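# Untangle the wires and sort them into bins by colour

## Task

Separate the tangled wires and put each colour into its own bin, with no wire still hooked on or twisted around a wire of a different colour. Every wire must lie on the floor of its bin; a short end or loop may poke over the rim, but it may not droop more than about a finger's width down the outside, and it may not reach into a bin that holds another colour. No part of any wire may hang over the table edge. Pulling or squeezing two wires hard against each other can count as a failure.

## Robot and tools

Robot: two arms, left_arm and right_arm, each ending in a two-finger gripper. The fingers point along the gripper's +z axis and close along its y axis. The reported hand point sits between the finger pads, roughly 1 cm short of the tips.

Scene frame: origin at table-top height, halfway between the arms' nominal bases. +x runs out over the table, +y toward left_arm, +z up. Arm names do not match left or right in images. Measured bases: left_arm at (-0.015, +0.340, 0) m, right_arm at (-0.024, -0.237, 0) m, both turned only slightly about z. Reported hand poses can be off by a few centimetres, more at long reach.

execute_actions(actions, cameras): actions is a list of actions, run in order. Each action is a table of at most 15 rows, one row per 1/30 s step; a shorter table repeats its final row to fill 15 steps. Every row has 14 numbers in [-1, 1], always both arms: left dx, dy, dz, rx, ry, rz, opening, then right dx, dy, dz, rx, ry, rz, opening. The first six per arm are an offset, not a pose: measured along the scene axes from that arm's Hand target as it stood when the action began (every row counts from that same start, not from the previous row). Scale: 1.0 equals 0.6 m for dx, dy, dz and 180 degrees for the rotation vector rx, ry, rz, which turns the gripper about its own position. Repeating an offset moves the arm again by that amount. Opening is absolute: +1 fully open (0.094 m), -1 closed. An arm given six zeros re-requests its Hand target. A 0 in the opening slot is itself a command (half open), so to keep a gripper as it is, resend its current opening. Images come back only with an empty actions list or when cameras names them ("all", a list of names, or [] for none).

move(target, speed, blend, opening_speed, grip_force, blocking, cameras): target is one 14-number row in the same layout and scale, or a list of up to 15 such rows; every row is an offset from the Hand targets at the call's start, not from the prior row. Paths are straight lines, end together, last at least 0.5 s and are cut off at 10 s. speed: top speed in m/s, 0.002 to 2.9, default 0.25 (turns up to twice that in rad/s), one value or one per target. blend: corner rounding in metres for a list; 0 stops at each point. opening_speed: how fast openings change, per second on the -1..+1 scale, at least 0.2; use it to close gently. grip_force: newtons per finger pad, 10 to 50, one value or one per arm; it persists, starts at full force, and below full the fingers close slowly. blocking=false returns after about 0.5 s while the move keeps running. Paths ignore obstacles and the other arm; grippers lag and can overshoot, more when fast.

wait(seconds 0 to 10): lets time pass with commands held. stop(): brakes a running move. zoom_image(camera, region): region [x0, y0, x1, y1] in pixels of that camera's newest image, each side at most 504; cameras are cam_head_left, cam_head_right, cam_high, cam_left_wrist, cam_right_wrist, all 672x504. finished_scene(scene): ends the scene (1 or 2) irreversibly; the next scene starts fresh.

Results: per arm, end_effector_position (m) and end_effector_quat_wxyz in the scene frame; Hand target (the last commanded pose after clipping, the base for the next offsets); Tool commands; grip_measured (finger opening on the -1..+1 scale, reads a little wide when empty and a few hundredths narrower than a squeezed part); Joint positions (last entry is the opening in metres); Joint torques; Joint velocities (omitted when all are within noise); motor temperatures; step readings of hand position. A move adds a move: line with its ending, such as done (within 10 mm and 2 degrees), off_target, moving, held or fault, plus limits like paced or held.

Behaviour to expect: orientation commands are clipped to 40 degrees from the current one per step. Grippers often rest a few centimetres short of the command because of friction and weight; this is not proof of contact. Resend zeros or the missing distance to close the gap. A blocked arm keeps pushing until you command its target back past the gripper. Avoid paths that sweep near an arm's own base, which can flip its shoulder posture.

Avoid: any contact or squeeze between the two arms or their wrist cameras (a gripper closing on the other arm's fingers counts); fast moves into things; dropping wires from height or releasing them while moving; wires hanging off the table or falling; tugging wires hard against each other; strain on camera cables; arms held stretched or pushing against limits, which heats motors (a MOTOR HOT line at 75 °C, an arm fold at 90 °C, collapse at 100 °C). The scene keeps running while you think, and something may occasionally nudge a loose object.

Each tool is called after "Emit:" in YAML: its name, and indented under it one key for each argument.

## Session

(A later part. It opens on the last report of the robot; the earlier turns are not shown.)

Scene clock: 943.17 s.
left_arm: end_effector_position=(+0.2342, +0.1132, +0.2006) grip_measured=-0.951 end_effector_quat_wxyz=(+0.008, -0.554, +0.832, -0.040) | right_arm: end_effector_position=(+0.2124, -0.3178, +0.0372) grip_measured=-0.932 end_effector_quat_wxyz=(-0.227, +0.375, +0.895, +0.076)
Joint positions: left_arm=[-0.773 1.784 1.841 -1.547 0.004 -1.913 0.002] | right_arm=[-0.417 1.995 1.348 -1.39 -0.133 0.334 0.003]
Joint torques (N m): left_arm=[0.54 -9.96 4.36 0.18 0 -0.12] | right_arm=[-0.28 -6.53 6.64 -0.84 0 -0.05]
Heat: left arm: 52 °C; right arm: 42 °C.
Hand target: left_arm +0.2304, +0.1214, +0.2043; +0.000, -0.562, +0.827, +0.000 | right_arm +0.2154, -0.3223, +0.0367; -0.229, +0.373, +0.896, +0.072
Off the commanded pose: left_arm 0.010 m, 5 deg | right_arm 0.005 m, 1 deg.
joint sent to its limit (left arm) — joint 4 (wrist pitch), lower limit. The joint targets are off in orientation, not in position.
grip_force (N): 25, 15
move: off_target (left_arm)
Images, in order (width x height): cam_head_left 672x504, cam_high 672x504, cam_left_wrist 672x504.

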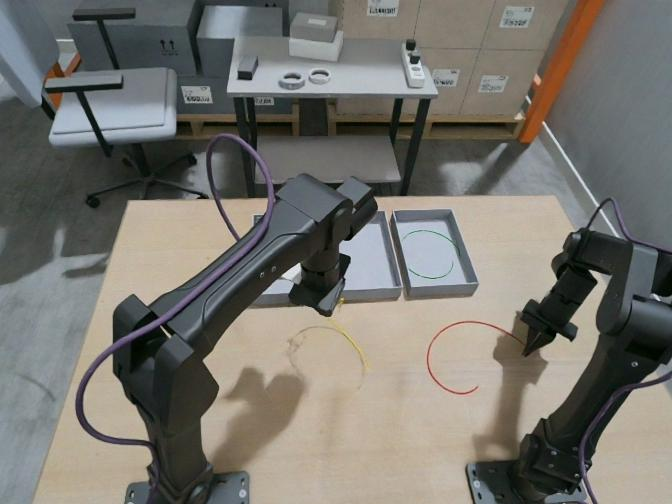

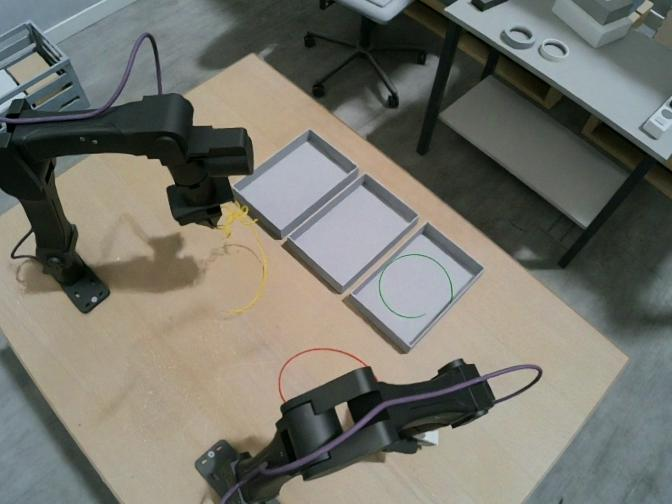

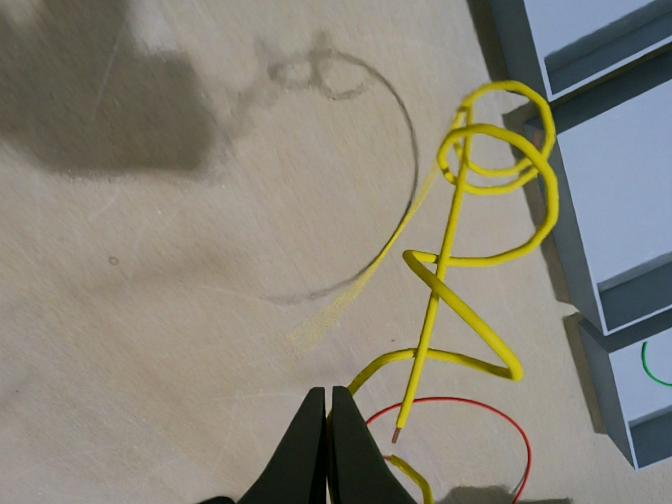

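Emit:
move:
  target:
    - [0.0,0.0,0.09,0,0,0,-1,0,0,-0.03,0,0,0,-1]
    - [0.1,0.05,0.11,0,0,0,-1,0,0,-0.03,0,0,0,-0.7]
    - [0.3,0.12,0.11,0,0,0,-1,0,-0.02,0.1,0,0,0,-0.7]
    - [0.4,0.14,0.09,0,0,0,-1,-0.1,0.13,0.15,-0.105,-0.1,0,-0.7]
  speed: 0.1
  opening_speed: 0.5
  cameras: ["all"]

Scene clock: 980.60 s.
left_arm: end_effector_position=(+0.4674, +0.2001, +0.2652) grip_measured=-0.951 end_effector_quat_wxyz=(+0.150, -0.546, +0.800, -0.198) | right_arm: end_effector_position=(+0.1569, -0.2428, +0.1276) grip_measured=-0.702 end_effector_quat_wxyz=(-0.031, +0.390, +0.920, -0.013)
Joint positions: left_arm=[-0.31 2.282 2.761 -1.548 0.023 -1.48 0.002] | right_arm=[-0.022 1.286 1.068 -1.42 0.002 0.768 0.014]
Joint torques (N m): left_arm=[0.46 -9.65 6 0.92 -0.14 0.05] | right_arm=[0.54 -4.16 4.37 0.22 0.12 0.09]
Heat: left arm: 51 °C; right arm: 43 °C.
Hand target: left_arm +0.4703, +0.2054, +0.2583; +0.000, -0.562, +0.827, +0.000 | right_arm +0.1553, -0.2443, +0.1267; -0.023, +0.390, +0.920, -0.018
Off the commanded pose: left_arm 0.009 m, 29 deg | right_arm 0.002 m, 1 deg.
joint sent to its limit (left arm) — joint 4 (wrist pitch), lower limit. The joint targets are off in orientation, not in position.
grip_force (N): 25, 15
move: off_target (left_arm)

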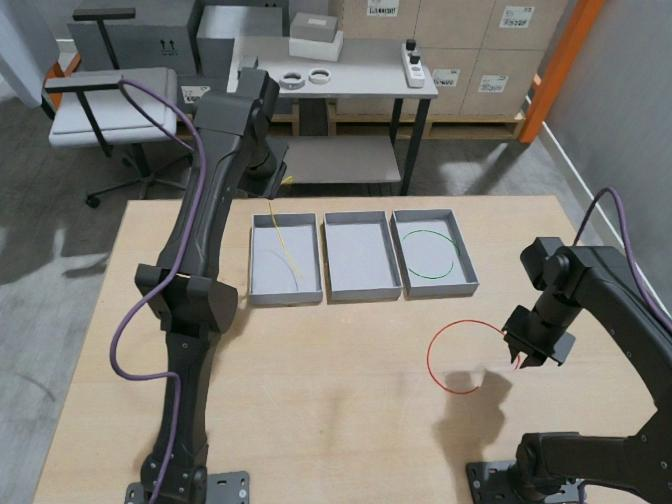

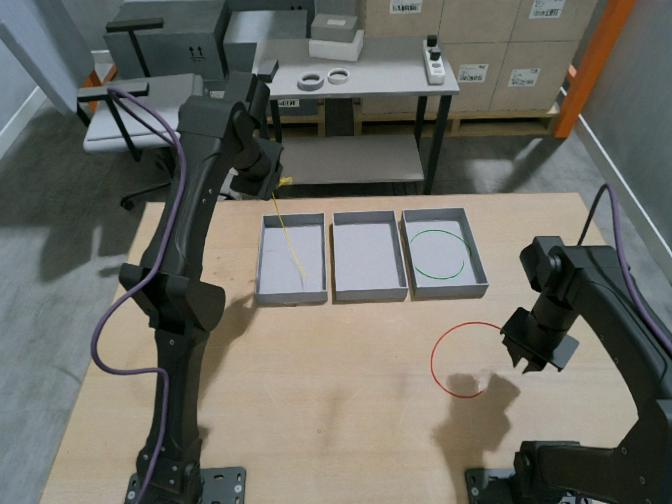

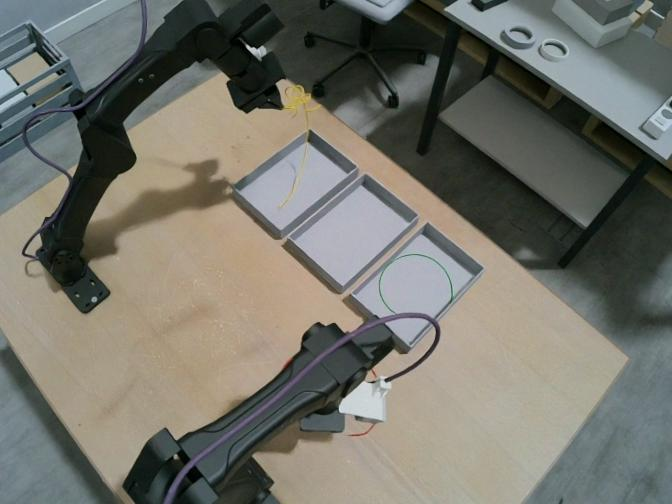

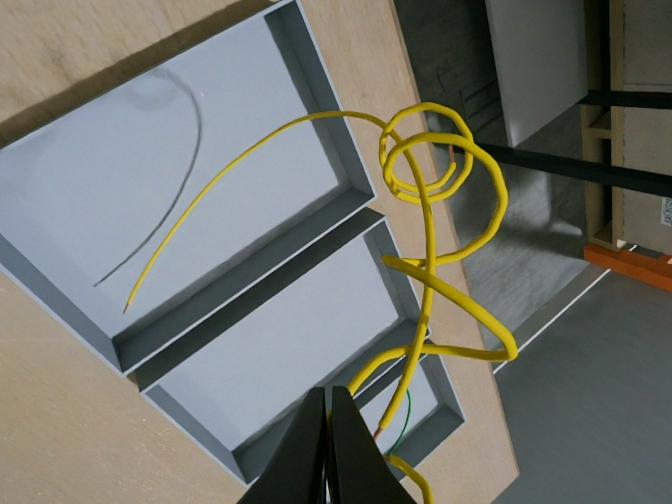

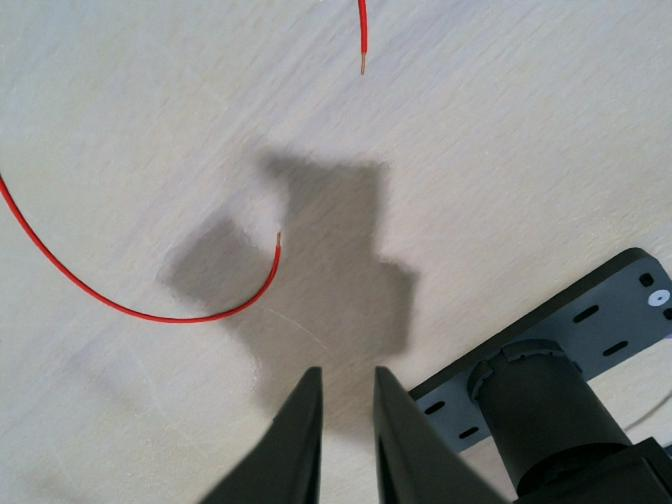

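Emit:
move:
  target: [-0.02,-0.03,-0.17,0,0,0,-1,0,0,0,0,0,0,-0.7]
  speed: 0.08
  cameras: ["cam_left_wrist","cam_head_left","cam_high"]

Emit:
zoom_image:
  camera: "cam_high"
  region: [200, 50, 400, 250]

Scene clock: 993.87 s.
left_arm: end_effector_position=(+0.4620, +0.1872, +0.1719) grip_measured=-0.951 end_effector_quat_wxyz=(+0.075, -0.556, +0.821, -0.105) | right_arm: end_effector_position=(+0.1569, -0.2429, +0.1276) grip_measured=-0.702 end_effector_quat_wxyz=(-0.031, +0.390, +0.920, -0.013)
Joint positions: left_arm=[-0.342 2.391 2.626 -1.548 0.014 -1.499 0.002] | right_arm=[-0.022 1.286 1.068 -1.42 0.003 0.768 0.014]
Joint torques (N m): left_arm=[-0.64 -10.66 4.27 0.61 -0.12 -0.08] | right_arm=[0.54 -4.15 4.38 0.22 0.12 0.08]
Heat: left arm: 50 °C; right arm: 42 °C.
Hand target: left_arm +0.4583, +0.1874, +0.1563; +0.000, -0.562, +0.827, +0.000 | right_arm +0.1553, -0.2443, +0.1267; -0.023, +0.390, +0.920, -0.019
Off the commanded pose: left_arm 0.016 m, 15 deg | right_arm 0.002 m, 1 deg.
joint sent to its limit (left arm) — joint 4 (wrist pitch), lower limit. The joint targets are off in orientation, not in position.
grip_force (N): 25, 15
move: off_target (left_arm)
Images, in order (width x height): cam_head_left 672x504, cam_high 672x504, cam_left_wrist 672x504.

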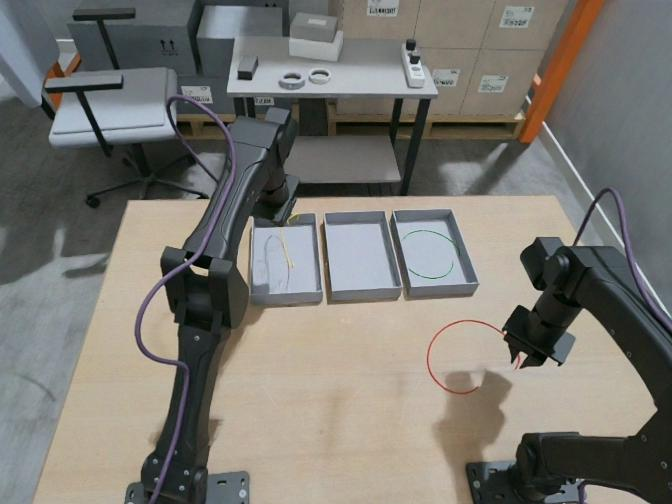

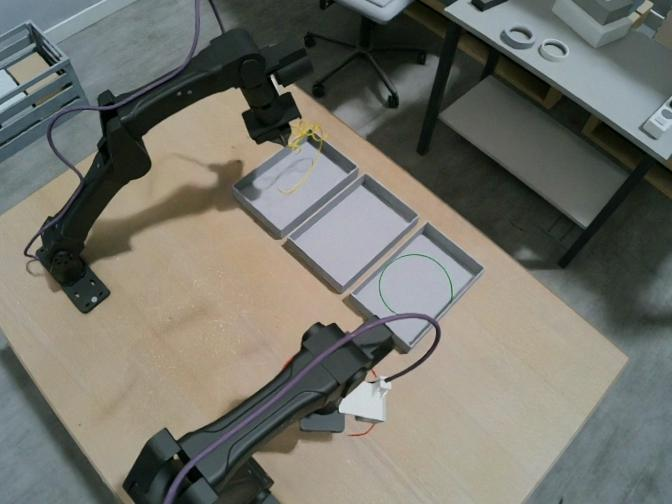

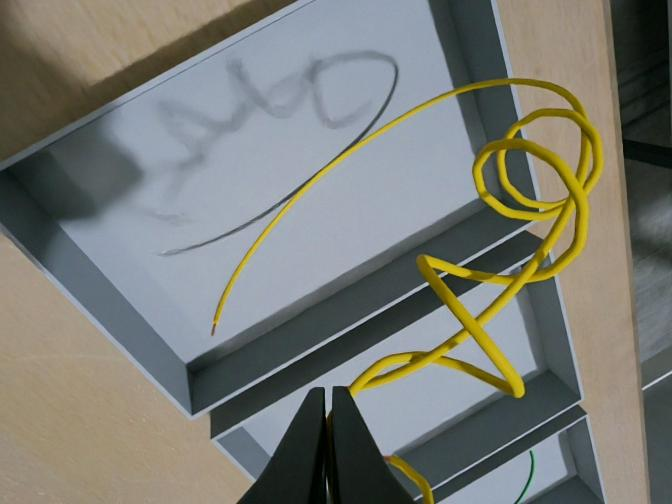

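Scaled by 2.520 from the camera's 672x504 image, which has a finer 960x720 frame.

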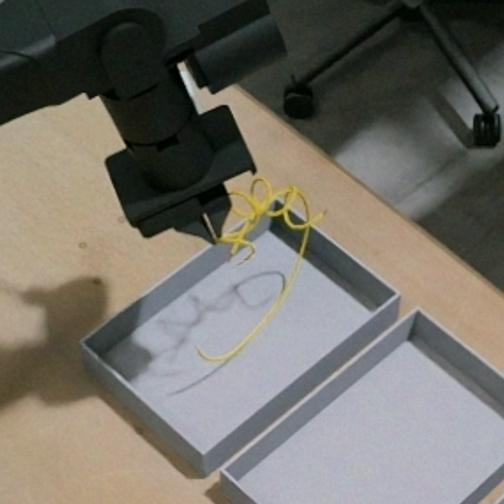

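Emit:
move:
  target:
    - [-0.09,0.0,0,0,0,0,-1,0,0,0,0,0,0,-0.7]
    - [-0.09,0.0,-0.11,0,0,0,-1,0,0,0,0,0,0,-0.7]
  speed: 0.08
  cameras: ["cam_left_wrist","cam_head_left","cam_high"]

Emit:
zoom_image:
  camera: "cam_high"
  region: [200, 80, 400, 280]

Emit:
zoom_image:
  camera: "cam_head_left"
  region: [230, 180, 350, 320]

Scene clock: 1008.03 s.
left_arm: end_effector_position=(+0.4047, +0.1877, +0.1033) grip_measured=-0.951 end_effector_quat_wxyz=(+0.002, -0.560, +0.828, -0.014) | right_arm: end_effector_position=(+0.1569, -0.2429, +0.1276) grip_measured=-0.702 end_effector_quat_wxyz=(-0.031, +0.390, +0.920, -0.013)
Joint positions: left_arm=[-0.379 2.274 2.168 -1.44 0.013 -1.535 0.002] | right_arm=[-0.022 1.286 1.068 -1.42 0.003 0.768 0.014]
Joint torques (N m): left_arm=[-0.73 -10.41 4.74 0.37 -0.1 -0.08] | right_arm=[0.54 -4.15 4.38 0.22 0.13 0.08]
Heat: left arm: 54 °C; right arm: 42 °C.
Hand target: left_arm +0.4043, +0.1875, +0.0903; +0.000, -0.562, +0.827, +0.000 | right_arm +0.1553, -0.2443, +0.1267; -0.023, +0.390, +0.920, -0.019
Off the commanded pose: left_arm 0.013 m, 2 deg | right_arm 0.002 m, 1 deg.
grip_force (N): 25, 15
move: off_target (left_arm)
Images, in order (width x height): cam_head_left 672x504, cam_high 672x504, cam_left_wrist 672x504.

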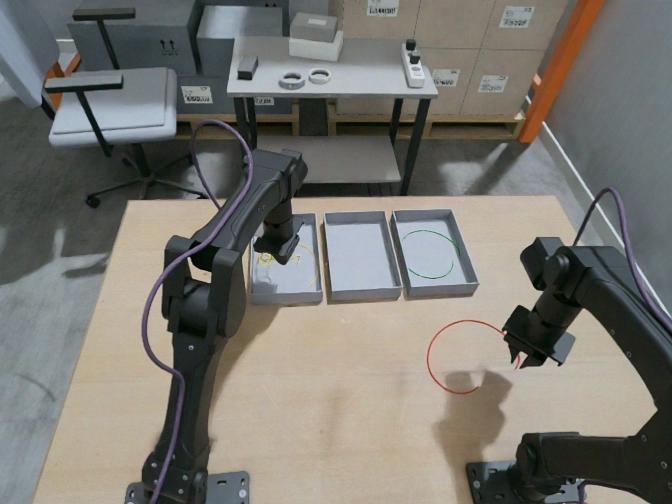

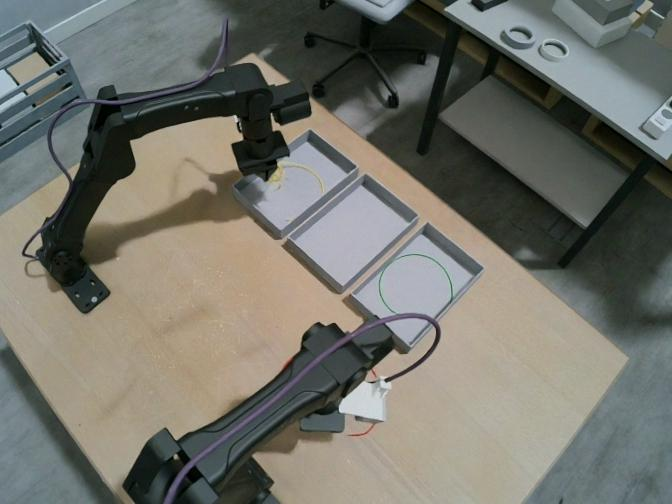

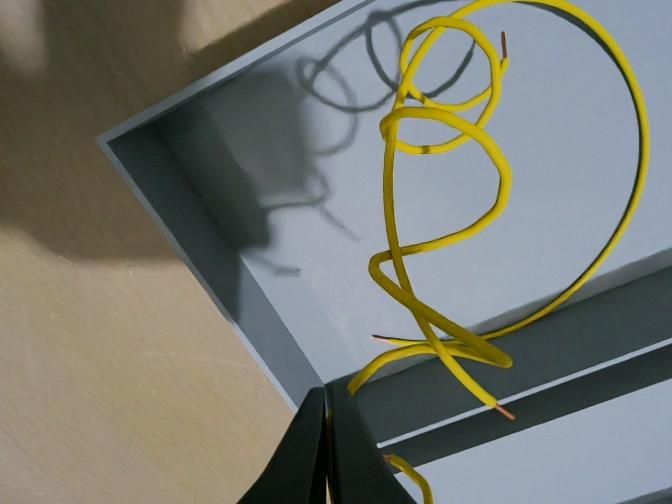

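Scaled by 2.520 from the camera's 672x504 image, which has a finer 960x720 frame.

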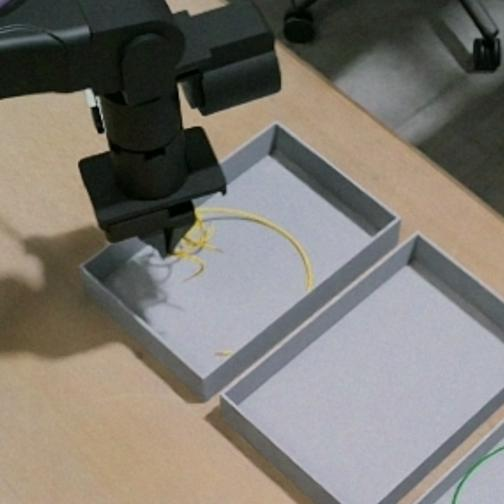

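Scaled by 3.600 from the camera's 672x504 image, which has a finer 960x720 frame.

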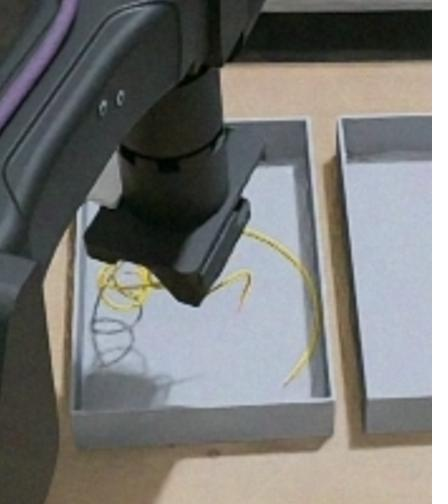

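Emit:
move:
  target:
    - [0.05,0.01,-0.04,0,0,0,-1,0,0,0,0,0,0,-0.7]
    - [0.05,0.01,-0.115,0,0,0,-1,0,0,0,0,0,0,-0.7]
    - [0.05,0.01,-0.115,0,0,0,-0.65,0,0,0,0,0,0,-0.7]
    - [0.03,0.01,0.13,0,0,0,-0.65,0,0,0,0,0,0,-0.7]
    - [-0.25,0.1,0.13,0,0,0,-0.65,0,0,0,0,0,0,-0.7]
  speed: [0.06,0.06,0.06,0.1,0.2]
  opening_speed: 0.5
  cameras: ["cam_right_wrist","cam_head_left","cam_high"]

Emit:
zoom_image:
  camera: "cam_head_left"
  region: [230, 190, 350, 320]

Emit:
zoom_image:
  camera: "cam_high"
  region: [200, 100, 400, 280]

Scene clock: 1030.50 s.
left_arm: end_effector_position=(+0.2583, +0.2457, +0.1685) grip_measured=-0.653 end_effector_quat_wxyz=(-0.004, -0.560, +0.828, -0.006) | right_arm: end_effector_position=(+0.1569, -0.2429, +0.1276) grip_measured=-0.702 end_effector_quat_wxyz=(-0.031, +0.390, +0.920, -0.013)
Joint positions: left_arm=[-0.362 1.642 1.549 -1.473 0.013 -1.517 0.016] | right_arm=[-0.022 1.286 1.068 -1.42 0.003 0.768 0.014]
Joint torques (N m): left_arm=[-0.73 -7.84 4.64 0.16 -0.11 -0.13] | right_arm=[0.54 -4.15 4.38 0.22 0.13 0.07]
Motor temperatures (°C): left_arm=[33 55 43 32 31 33 36] | right_arm=[31 40 42 35 34 32 34]
Heat: left arm: 55 °C; right arm: 42 °C.
Hand target: left_arm +0.2543, +0.2474, +0.1682; +0.000, -0.562, +0.827, +0.000 | right_arm +0.1553, -0.2443, +0.1267; -0.023, +0.390, +0.920, -0.019
Off the commanded pose: left_arm 0.004 m, 1 deg | right_arm 0.002 m, 1 deg.
grip_force (N): 25, 15
move: done; target 3's new opening was sent with left_arm's hand 0.014 m and 1 deg from that target
Images, in order (width x height): cam_head_left 672x504, cam_high 672x504, cam_right_wrist 672x504.

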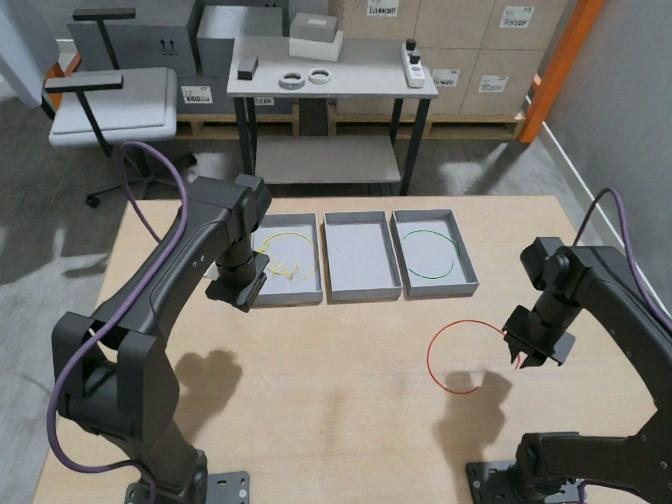

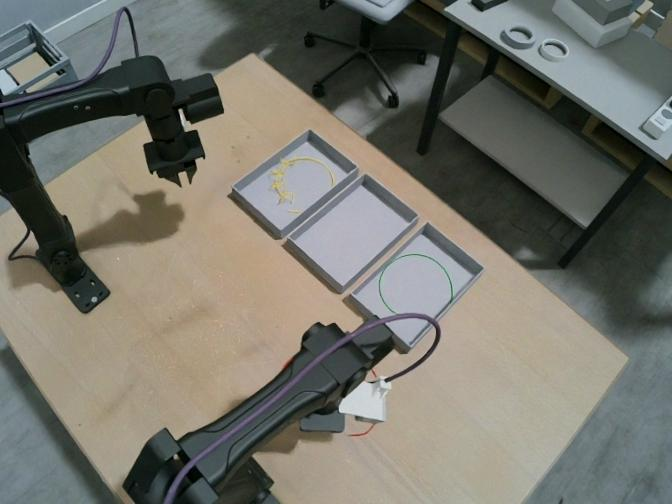

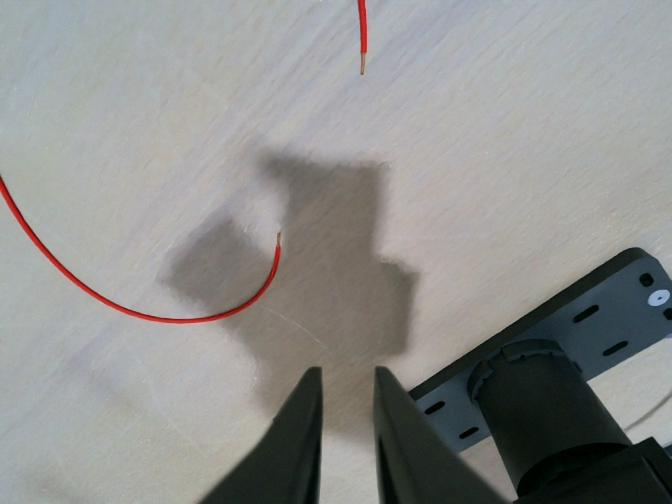

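Scaled by 3.877 from the camera's 672x504 image, which has a finer 960x720 frame.

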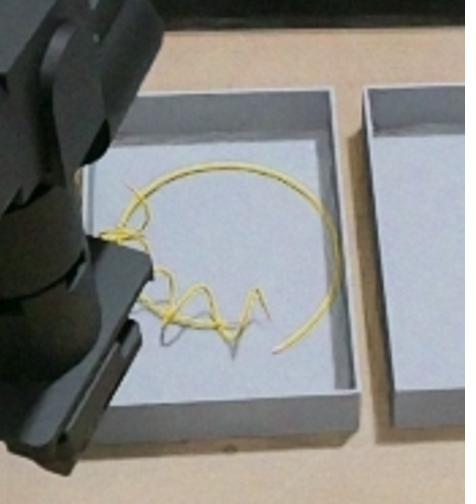

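Scaled by 2.520 from the camera's 672x504 image, which has a finer 960x720 frame.

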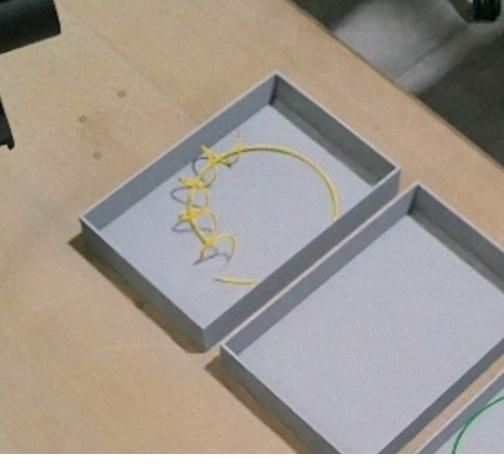

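Emit:
move:
  target:
    - [0,0,0,0,0,0,-0.65,0,0,0,0,0,0.5,-0.7]
    - [0,0,0,0,0,0,-0.65,0.053,0.212,-0.12,0,0,0.5,-0.7]
  speed: [0.4,0.12]
  cameras: ["cam_right_wrist"]

Scene clock: 1047.67 s.
left_arm: end_effector_position=(+0.2583, +0.2457, +0.1685) grip_measured=-0.653 end_effector_quat_wxyz=(-0.004, -0.560, +0.828, -0.006) | right_arm: end_effector_position=(+0.1824, -0.1220, +0.0543) grip_measured=-0.702 end_effector_quat_wxyz=(-0.011, -0.376, +0.926, -0.032)
Joint positions: left_arm=[-0.362 1.642 1.549 -1.473 0.013 -1.517 0.016] | right_arm=[0.563 1.511 0.958 -1.049 0.059 -0.22 0.014]
Joint torques (N m): left_arm=[-0.75 -7.62 4.56 0.17 -0.13 -0.14] | right_arm=[0.38 -3.82 6.28 0.35 -0.04 0.07]
Heat: left arm: 52 °C; right arm: 41 °C.
Hand target: left_arm +0.2543, +0.2474, +0.1682; +0.000, -0.562, +0.827, +0.000 | right_arm +0.1872, -0.1172, +0.0547; -0.003, -0.375, +0.927, -0.029
Off the commanded pose: left_arm 0.004 m, 1 deg | right_arm 0.007 m, 1 deg.
grip_force (N): 25, 15
move: done
Images, in order (width x height): cam_right_wrist 672x504.

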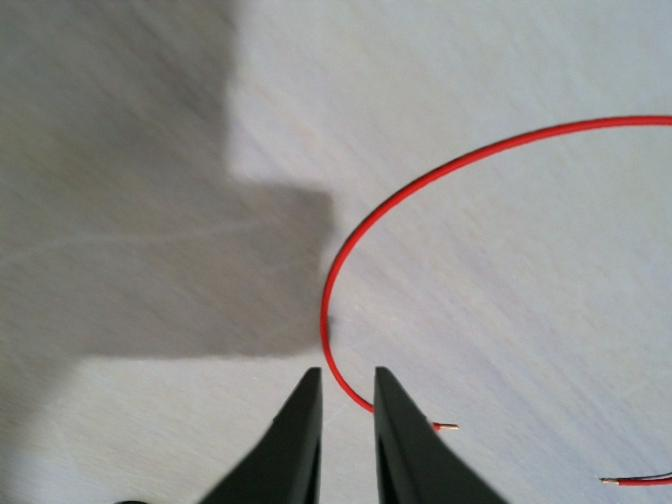

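Emit:
move:
  target:
    - [0,0,0,0,0,0,-0.65,0.0,0.018,-0.02,0,0,0,-0.65]
    - [0,0,0,0,0,0,-0.65,0.0,0.018,-0.075,0,0,0,-0.65]
  speed: 0.06
  cameras: ["cam_right_wrist"]

Scene clock: 1057.23 s.
left_arm: end_effector_position=(+0.2583, +0.2457, +0.1685) grip_measured=-0.653 end_effector_quat_wxyz=(-0.004, -0.560, +0.828, -0.006) | right_arm: end_effector_position=(+0.1864, -0.1096, +0.0155) grip_measured=-0.652 end_effector_quat_wxyz=(-0.007, -0.375, +0.926, -0.032)
Joint positions: left_arm=[-0.362 1.642 1.549 -1.473 0.013 -1.517 0.016] | right_arm=[0.597 1.604 0.883 -0.875 0.059 -0.183 0.016]
Joint torques (N m): left_arm=[-0.72 -7.71 4.4 0.16 -0.1 -0.11] | right_arm=[0.55 -4.1 4.04 0.58 -0.05 0.07]
Heat: left arm: 51 °C; right arm: 41 °C.
Hand target: left_arm +0.2543, +0.2474, +0.1682; +0.000, -0.562, +0.827, +0.000 | right_arm +0.1871, -0.1064, +0.0097; -0.003, -0.375, +0.927, -0.029
Off the commanded pose: left_arm 0.004 m, 1 deg | right_arm 0.007 m, 1 deg.
grip_force (N): 25, 15
move: done
Images, in order (width x height): cam_right_wrist 672x504.

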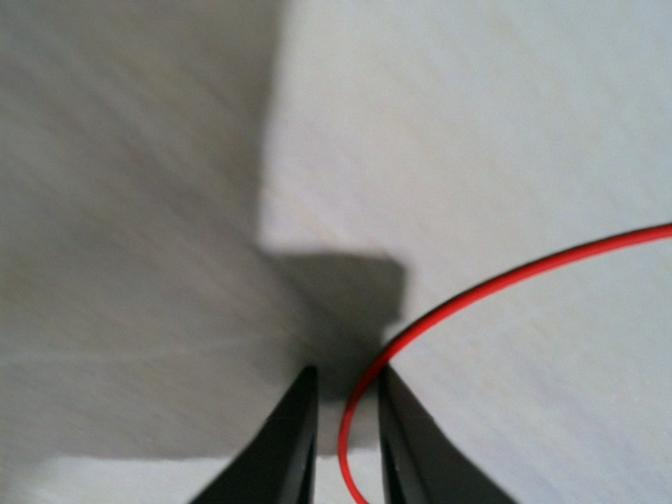

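Emit:
move:
  target:
    - [0,0,0,0,0,0,-0.65,0.004,-0.004,-0.015,0,0,0,-0.65]
    - [0,0,0,0,0,0,-0.65,0.004,-0.004,-0.015,0,0,0,-1]
    - [0,0,0,0,0,0,-0.65,0,-0.03,0.3,0,0,0,-1]
    - [0,0,0,0,0,0,-0.65,0.12,0.0,0.37,0,0,0.24,-1]
    - [0,0,0,0,0,0,-0.65,0.36,0.2,0.34,0,0,0.24,-1]
  speed: [0.06,0.06,0.1,0.13,0.13]
  opening_speed: 0.4
  grip_force: [25,30]
  cameras: ["cam_right_wrist","cam_head_left","cam_high"]

Scene clock: 1088.23 s.
left_arm: end_effector_position=(+0.2583, +0.2457, +0.1685) grip_measured=-0.653 end_effector_quat_wxyz=(-0.004, -0.560, +0.828, -0.006) | right_arm: end_effector_position=(+0.4005, +0.0093, +0.2149) grip_measured=-0.953 end_effector_quat_wxyz=(-0.158, +0.684, -0.710, +0.063)
Joint positions: left_arm=[-0.362 1.642 1.549 -1.473 0.013 -1.517 0.016] | right_arm=[0.555 2.294 2.617 -1.556 0.052 -0.999 0.002]
Joint torques (N m): left_arm=[-0.72 -7.87 4.45 0.16 -0.14 -0.11] | right_arm=[0.55 -9.73 7.83 0.87 0.05 0.07]
Motor temperatures (°C): left_arm=[33 49 42 32 31 33 35] | right_arm=[31 38 42 35 34 32 34]
Heat: left arm: 49 °C; right arm: 42 °C.
Hand target: left_arm +0.2543, +0.2474, +0.1682; +0.000, -0.562, +0.827, +0.000 | right_arm +0.4031, +0.0136, +0.2138; -0.008, +0.690, -0.723, +0.028
Off the commanded pose: left_arm 0.004 m, 1 deg | right_arm 0.005 m, 18 deg.
joint sent to its limit (right arm) — joint 4 (wrist pitch), lower limit. The joint targets are off in orientation, not in position.
grip_force (N): 25, 30
move: off_target (right_arm); target 2's new opening was sent with right_arm's hand 0.015 m and 0 deg from that target
Images, in order (width x height): cam_head_left 672x504, cam_high 672x504, cam_right_wrist 672x504.

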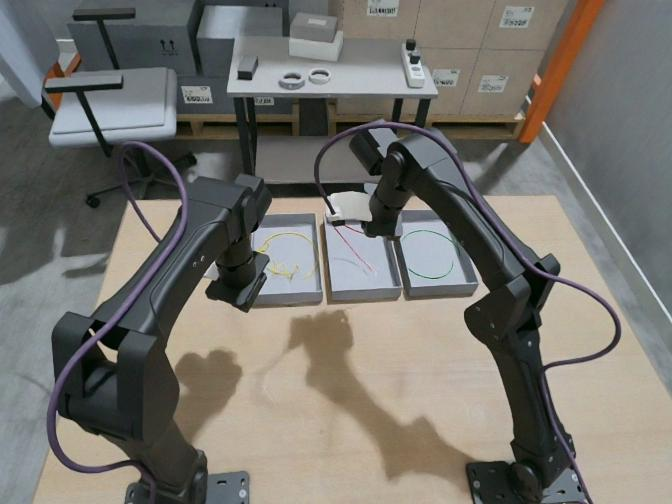

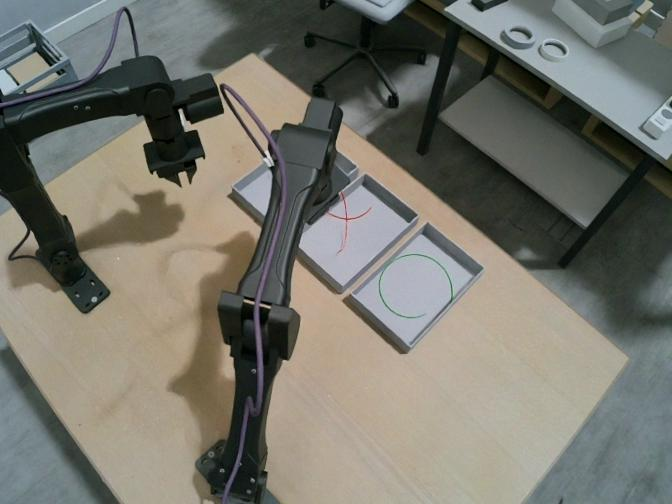

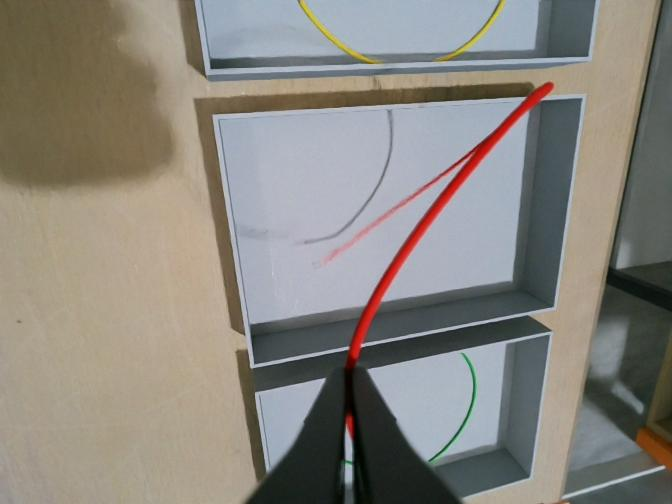

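Emit:
move:
  target: [0,0,0,0,0,0,-0.65,0.03,0.02,-0.2,0,0,0,-1]
  speed: 0.09
  cameras: ["cam_right_wrist","cam_head_left"]

Emit:
zoom_image:
  camera: "cam_head_left"
  region: [300, 190, 420, 320]

Scene clock: 1098.27 s.
left_arm: end_effector_position=(+0.2583, +0.2457, +0.1685) grip_measured=-0.653 end_effector_quat_wxyz=(-0.004, -0.560, +0.828, -0.006) | right_arm: end_effector_position=(+0.4195, +0.0208, +0.0975) grip_measured=-0.953 end_effector_quat_wxyz=(-0.058, +0.689, -0.721, +0.040)
Joint positions: left_arm=[-0.362 1.642 1.549 -1.473 0.013 -1.517 0.016] | right_arm=[0.555 2.586 2.701 -1.556 0.052 -0.985 0.002]
Joint torques (N m): left_arm=[-0.77 -7.75 4.41 0.17 -0.08 -0.08] | right_arm=[0.55 -11.43 8.1 0.46 0.01 0.06]
Heat: left arm: 49 °C; right arm: 43 °C.
Hand target: left_arm +0.2543, +0.2474, +0.1682; +0.000, -0.562, +0.827, +0.000 | right_arm +0.4211, +0.0256, +0.0938; -0.008, +0.690, -0.723, +0.028
Off the commanded pose: left_arm 0.004 m, 1 deg | right_arm 0.006 m, 6 deg.
joint sent to its limit (right arm) — joint 4 (wrist pitch), lower limit. The joint targets are off in orientation, not in position.
grip_force (N): 25, 30
move: off_target (right_arm)
Images, in order (width x height): cam_head_left 672x504, cam_right_wrist 672x504.

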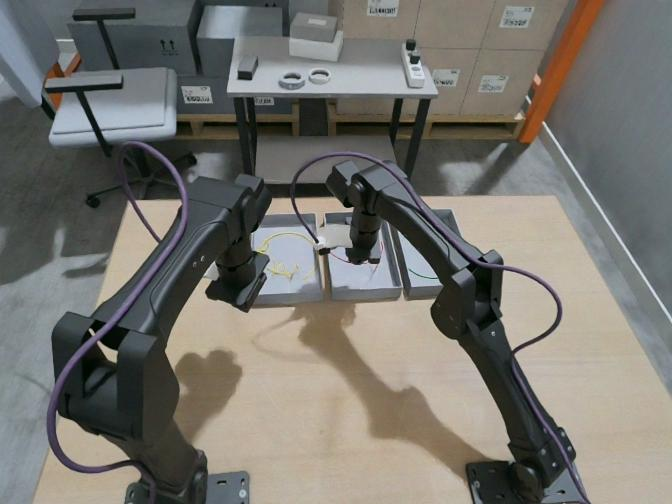

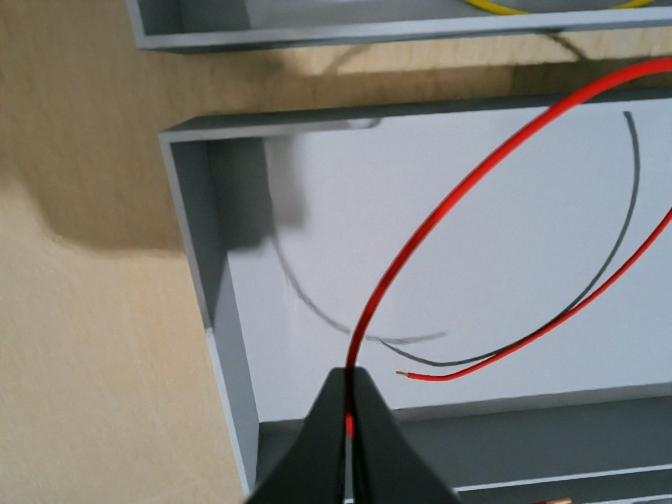

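Scaled by 3.877 from the camera's 672x504 image, which has a finer 960x720 frame.

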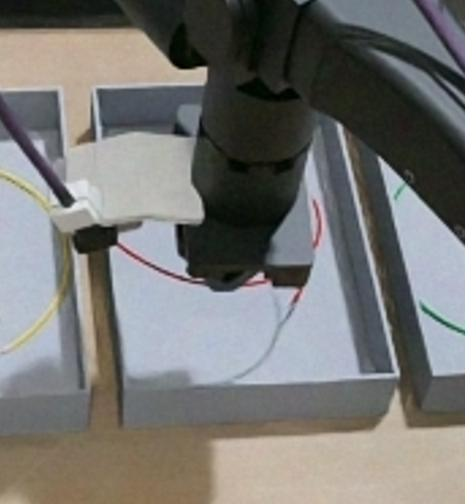

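Emit:
move:
  target:
    - [0,0,0,0,0,0,-0.65,0.01,-0.02,-0.125,0,0,0,-1]
    - [0,0,0,0,0,0,-0.65,0.01,-0.02,-0.125,0,0,0,-0.65]
    - [0,0,0,0,0,0,-0.65,0.01,-0.02,0.15,0,0,0,-0.65]
    - [0,0,0,0,0,0,-0.65,-0.25,-0.35,0.15,0,0,-0.24,-0.65]
  speed: [0.06,0.06,0.1,0.2]
  opening_speed: 0.5
  cameras: ["cam_head_right","cam_head_left","cam_high"]

Emit:
zoom_image:
  camera: "cam_head_left"
  region: [240, 190, 490, 320]

Emit:
zoom_image:
  camera: "cam_high"
  region: [220, 120, 490, 360]

Scene clock: 1119.60 s.
left_arm: end_effector_position=(+0.2583, +0.2457, +0.1685) grip_measured=-0.653 end_effector_quat_wxyz=(-0.004, -0.560, +0.828, -0.006) | right_arm: end_effector_position=(+0.2788, -0.1830, +0.1788) grip_measured=-0.652 end_effector_quat_wxyz=(-0.005, -0.379, +0.925, -0.031)
Joint positions: left_arm=[-0.362 1.642 1.549 -1.473 0.013 -1.517 0.016] | right_arm=[0.223 1.723 1.681 -1.528 0.063 -0.566 0.016]
Joint torques (N m): left_arm=[-0.7 -7.83 4.31 0.15 -0.1 -0.15] | right_arm=[-0.13 -9.43 4.38 0.12 -0.06 0.06]
Motor temperatures (°C): left_arm=[33 48 42 32 31 33 35] | right_arm=[31 44 43 35 34 32 34]
Heat: left arm: 48 °C; right arm: 44 °C.
Hand target: left_arm +0.2543, +0.2474, +0.1682; +0.000, -0.562, +0.827, +0.000 | right_arm +0.2711, -0.1844, +0.1839; -0.003, -0.375, +0.927, -0.029
Off the commanded pose: left_arm 0.004 m, 1 deg | right_arm 0.009 m, 1 deg.
grip_force (N): 25, 30
move: done; target 2's new opening was sent with right_arm's hand 0.013 m and 1 deg from that target
Images, in order (width x height): cam_head_left 672x504, cam_head_right 672x504, cam_high 672x504.

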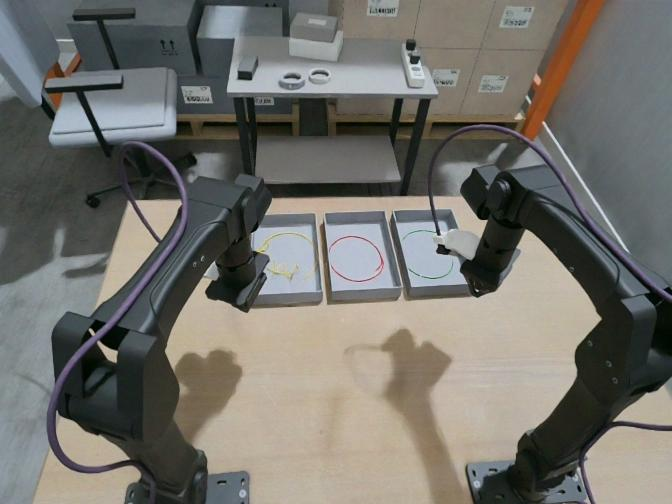

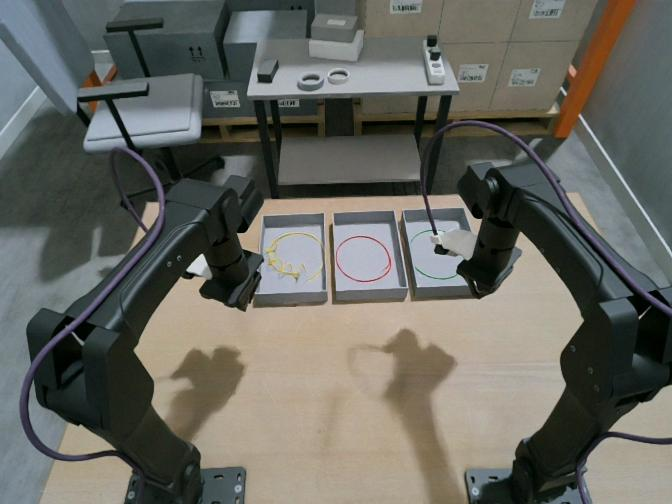

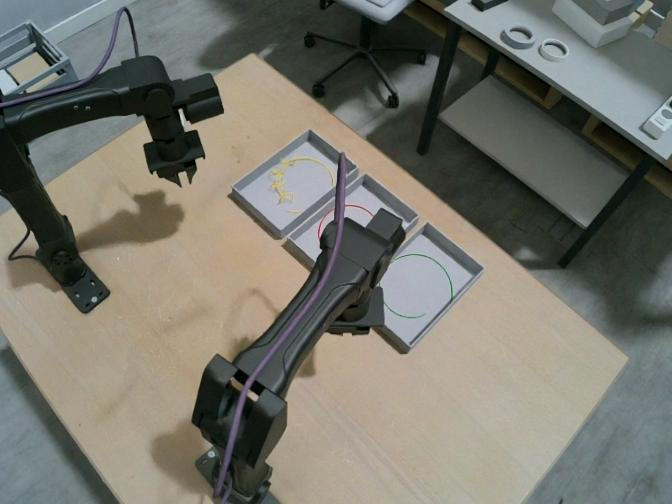

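Scaled by 2.016 from the camera's 672x504 image, which has a finer 960x720 frame.

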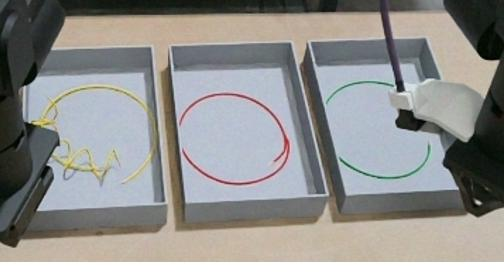

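Scaled by 1.867 from the camera's 672x504 image, which has a finer 960x720 frame.

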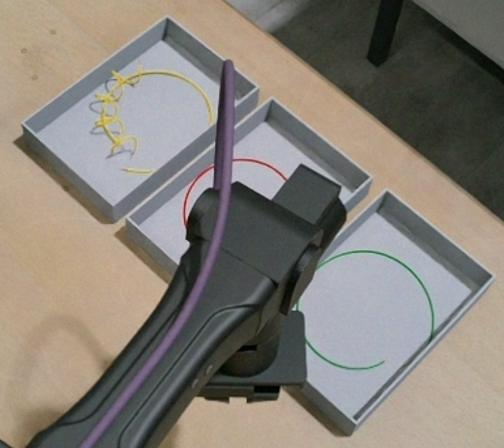

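All sorted.

Emit:
finished_scene:
  scene: 2

The scene is finished: the task was done.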